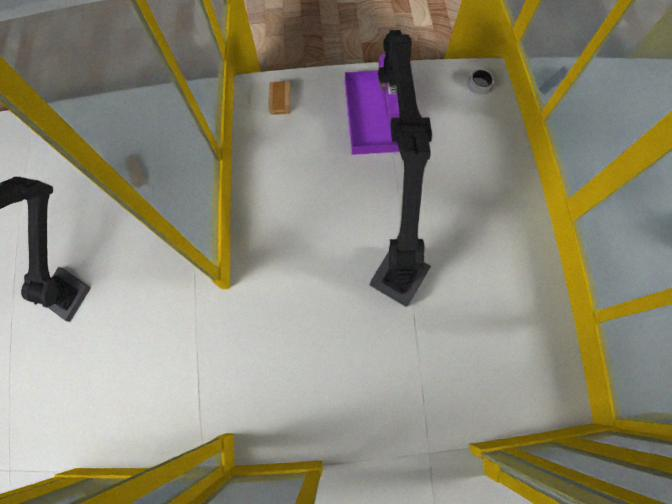

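{"op": "move", "data": {
  "arm7": {"target":[-0.397,1.30,0.79,0,-0.7254,0.6884,0],"speed":0.15},
  "cameras": ["cam_arm7"]
}}

{"op": "zoom_image", "data": {
  "camera": "cam_arm7",
  "region": [300, 20, 500, 170]
}}

Scene clock: 522.07 s.
Joint torques (N m): arm1=[0.91 4.78 6.22 1.96 0.19 0.08] | arm2=[0.32 4.13 6.5 2.13 -0.11 -0.16] | arm3=[-0.21 2.02 7.23 1.72 -0.27 -0.08] | arm4=[-0.91 3.66 7.47 2.11 -0.14 0.07] | arm5=[-0.44 4.72 5.75 1.22 -0.09 0.02] | arm6=[-1.03 3.37 7.1 1.16 -0.01 0.01] | arm7=[0.56 -16.85 8.85 0.29 -0.07 0.11] | arm8=[2.08 4.31 7.47 0.8 -0.04 -0.07]
Heat: arm1: hottest joint3_rad 31 °C; arm2: hottest joint3_rad 37 °C; arm3: hottest joint3_rad 32 °C; arm4: hottest joint3_rad 40 °C; arm5: hottest joint3_rad 35 °C; arm6: hottest joint3_rad 34 °C; arm7: hottest joint3_rad 51 °C; arm8: hottest joint3_rad 33 °C.
move: arm7 off_target
Joint velocities: within noise
arm1, arm2, arm3, arm4: as last shown
arm5.joint_positions: joint1_rad=+1.571 joint2_rad=+0.546 joint3_rad=+1.426 joint4_rad=-1.489 joint5_rad=+0.000 joint6_rad=-0.262 gripper_m=+0.08988
arm5.joint_status: not commanded
arm5.hand: x=+2.1163 y=+0.4686 z=+1.3282 quat_wxyz=(+0.231, +0.628, +0.628, -0.398) (m; scene frame)
arm5.hand_target: x=+2.1174 y=+0.4686 z=+1.3268 quat_wxyz=(+0.231, +0.630, +0.629, -0.391) (m; scene frame)
arm5.hand_status: not commanded
arm6.joint_positions: joint1_rad=-1.145 joint2_rad=+0.554 joint3_rad=+1.426 joint4_rad=-1.493 joint5_rad=+0.000 joint6_rad=-0.207 gripper_m=+0.08990
arm6.joint_status: not commanded
arm6.hand: x=+0.8155 y=+0.4507 z=+1.3540 quat_wxyz=(-0.253, -0.624, -0.634, +0.381) (m; scene frame)
arm6.hand_target: x=+0.8151 y=+0.4539 z=+1.3549 quat_wxyz=(-0.254, -0.629, -0.629, +0.381) (m; scene frame)
arm6.hand_status: not commanded
arm7.joint_positions: joint1_rad=+2.162 joint2_rad=+2.275 joint3_rad=+1.970 joint4_rad=-1.233 joint5_rad=+0.001 joint6_rad=-0.091 gripper_m=+0.06047
arm7.joint_status: not commanded
arm7.hand: x=-0.3898 y=+1.3049 z=+0.8155 quat_wxyz=(-0.013, +0.722, -0.692, -0.011) (m; scene frame)
arm7.hand_target: x=-0.3969 y=+1.2993 z=+0.7905 quat_wxyz=(+0.000, +0.725, -0.688, +0.000) (m; scene frame)
arm7.hand_status: off_target (0.027 m and 2.1 deg from the pose sent, 0.104 m and 2.6 deg at the start)
arm8.joint_positions: joint1_rad=+0.321 joint2_rad=+0.550 joint3_rad=+1.434 joint4_rad=-1.490 joint5_rad=-0.001 joint6_rad=-0.274 gripper_m=+0.08994
arm8.joint_status: not commanded
arm8.hand: x=-1.7117 y=+0.4841 z=+1.2993 quat_wxyz=(-0.225, -0.630, -0.623, +0.406) (m; scene frame)
arm8.hand_target: x=-1.7109 y=+0.4848 z=+1.2955 quat_wxyz=(-0.221, -0.629, -0.629, +0.401) (m; scene frame)
arm8.hand_status: not commanded
pictures: cam_arm7

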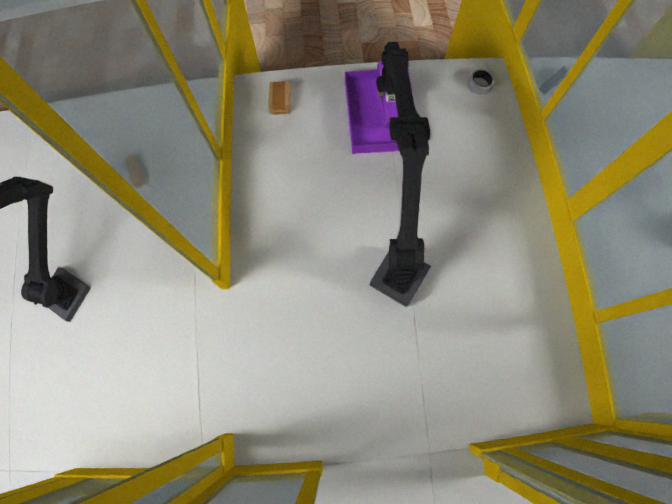

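Scaled by 2.520.

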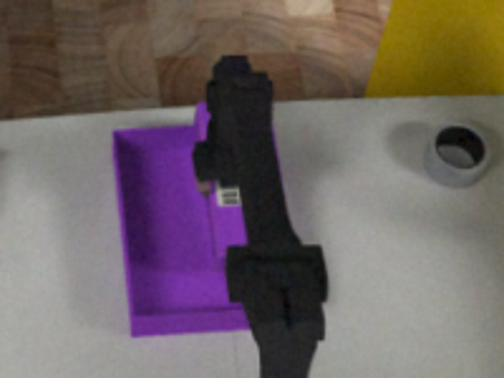

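{"op": "move", "data": {
  "arm7": {"target":[-0.415,1.28,0.86,0,-0.7254,0.6884,0],"speed":0.25},
  "cameras": []
}}

{"op": "move", "data": {
  "arm7": {"target":[-0.415,1.265,0.775,0,-0.7254,0.6884,0],"speed":0.15},
  "cameras": ["cam_arm7"]
}}

{"op": "zoom_image", "data": {
  "camera": "cam_arm7",
  "region": [300, 20, 500, 170]
}}

Scene clock: 534.60 s.
Joint torques (N m): arm1=[1.26 4.66 6.22 1.88 0.17 0.04] | arm2=[0.32 4.07 6.5 2.13 -0.11 -0.16] | arm3=[-0.32 1.96 7.24 1.69 -0.26 -0.08] | arm4=[-0.85 3.66 7.46 2.11 -0.14 0.07] | arm5=[-0.15 4.25 5.68 1.06 -0.07 0.07] | arm6=[-1.03 3.43 7.12 1.17 -0.01 0.01] | arm7=[0.09 -19.49 8.81 -0.21 -0.07 0.24] | arm8=[2.08 4.07 7.51 0.83 -0.04 -0.07]
Heat: arm1: hottest joint3_rad 31 °C; arm2: hottest joint3_rad 36 °C; arm3: hottest joint3_rad 32 °C; arm4: hottest joint3_rad 40 °C; arm5: hottest joint3_rad 35 °C; arm6: hottest joint3_rad 34 °C; arm7: hottest joint3_rad 50 °C; arm8: hottest joint3_rad 33 °C.
move: arm7 done
Joint velocities: within noise
arm1, arm2, arm3, arm4, arm5, arm6, arm8: as last shown
arm7.joint_positions: joint1_rad=+2.195 joint2_rad=+2.200 joint3_rad=+1.947 joint4_rad=-1.311 joint5_rad=+0.001 joint6_rad=-0.075 gripper_m=+0.06047
arm7.joint_status: not commanded
arm7.hand: x=-0.4130 y=+1.2858 z=+0.8566 quat_wxyz=(-0.004, +0.728, -0.686, -0.003) (m; scene frame)
arm7.hand_target: x=-0.4150 y=+1.2801 z=+0.8599 quat_wxyz=(+0.000, +0.725, -0.688, +0.000) (m; scene frame)
arm7.hand_status: done (0.007 m and 0.7 deg from the pose sent, 0.057 m and 2.1 deg at the start)
pictures: none
No camera images: "cameras" was empty.

Scene clock: 535.90 s.
Joint torques (N m): arm1=[1.14 4.31 6.15 2.04 0.2 0.08] | arm2=[0.32 4.07 6.5 2.13 -0.11 -0.16] | arm3=[-0.21 2.14 7.27 1.7 -0.28 -0.08] | arm4=[-0.91 3.66 7.47 2.13 -0.14 0.07] | arm5=[-0.44 4.31 5.55 1.21 -0.07 0.06] | arm6=[-1.14 3.43 7.1 1.16 0 0.01] | arm7=[-0.03 -17.08 8.35 0.62 -0.07 0.22] | arm8=[2.2 4.19 7.42 0.87 -0.03 -0.07]
Heat: arm1: hottest joint3_rad 31 °C; arm2: hottest joint3_rad 36 °C; arm3: hottest joint3_rad 32 °C; arm4: hottest joint3_rad 40 °C; arm5: hottest joint3_rad 35 °C; arm6: hottest joint3_rad 34 °C; arm7: hottest joint3_rad 50 °C; arm8: hottest joint3_rad 33 °C.
move: arm7 off_target
Joint velocities: within noise
arm1, arm2, arm3, arm4, arm5, arm6, arm8: as last shown
arm7.joint_positions: joint1_rad=+2.195 joint2_rad=+2.216 joint3_rad=+1.785 joint4_rad=-1.131 joint5_rad=+0.001 joint6_rad=-0.075 gripper_m=+0.06047
arm7.joint_status: not commanded
arm7.hand: x=-0.4133 y=+1.2677 z=+0.7873 quat_wxyz=(-0.004, +0.728, -0.686, -0.004) (m; scene frame)
arm7.hand_target: x=-0.4150 y=+1.2648 z=+0.7751 quat_wxyz=(+0.000, +0.725, -0.688, +0.000) (m; scene frame)
arm7.hand_status: off_target (0.013 m and 0.8 deg from the pose sent, 0.084 m and 0.7 deg at the start)
pictures: cam_arm7

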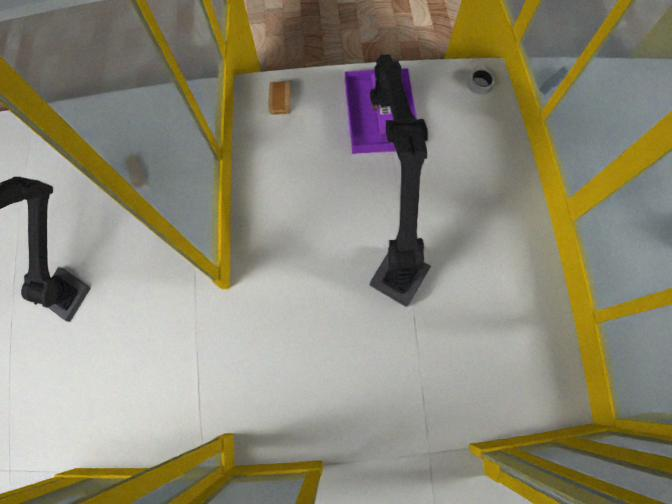

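Scaled by 2.520.

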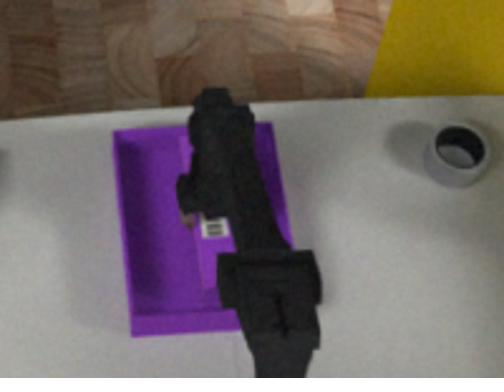

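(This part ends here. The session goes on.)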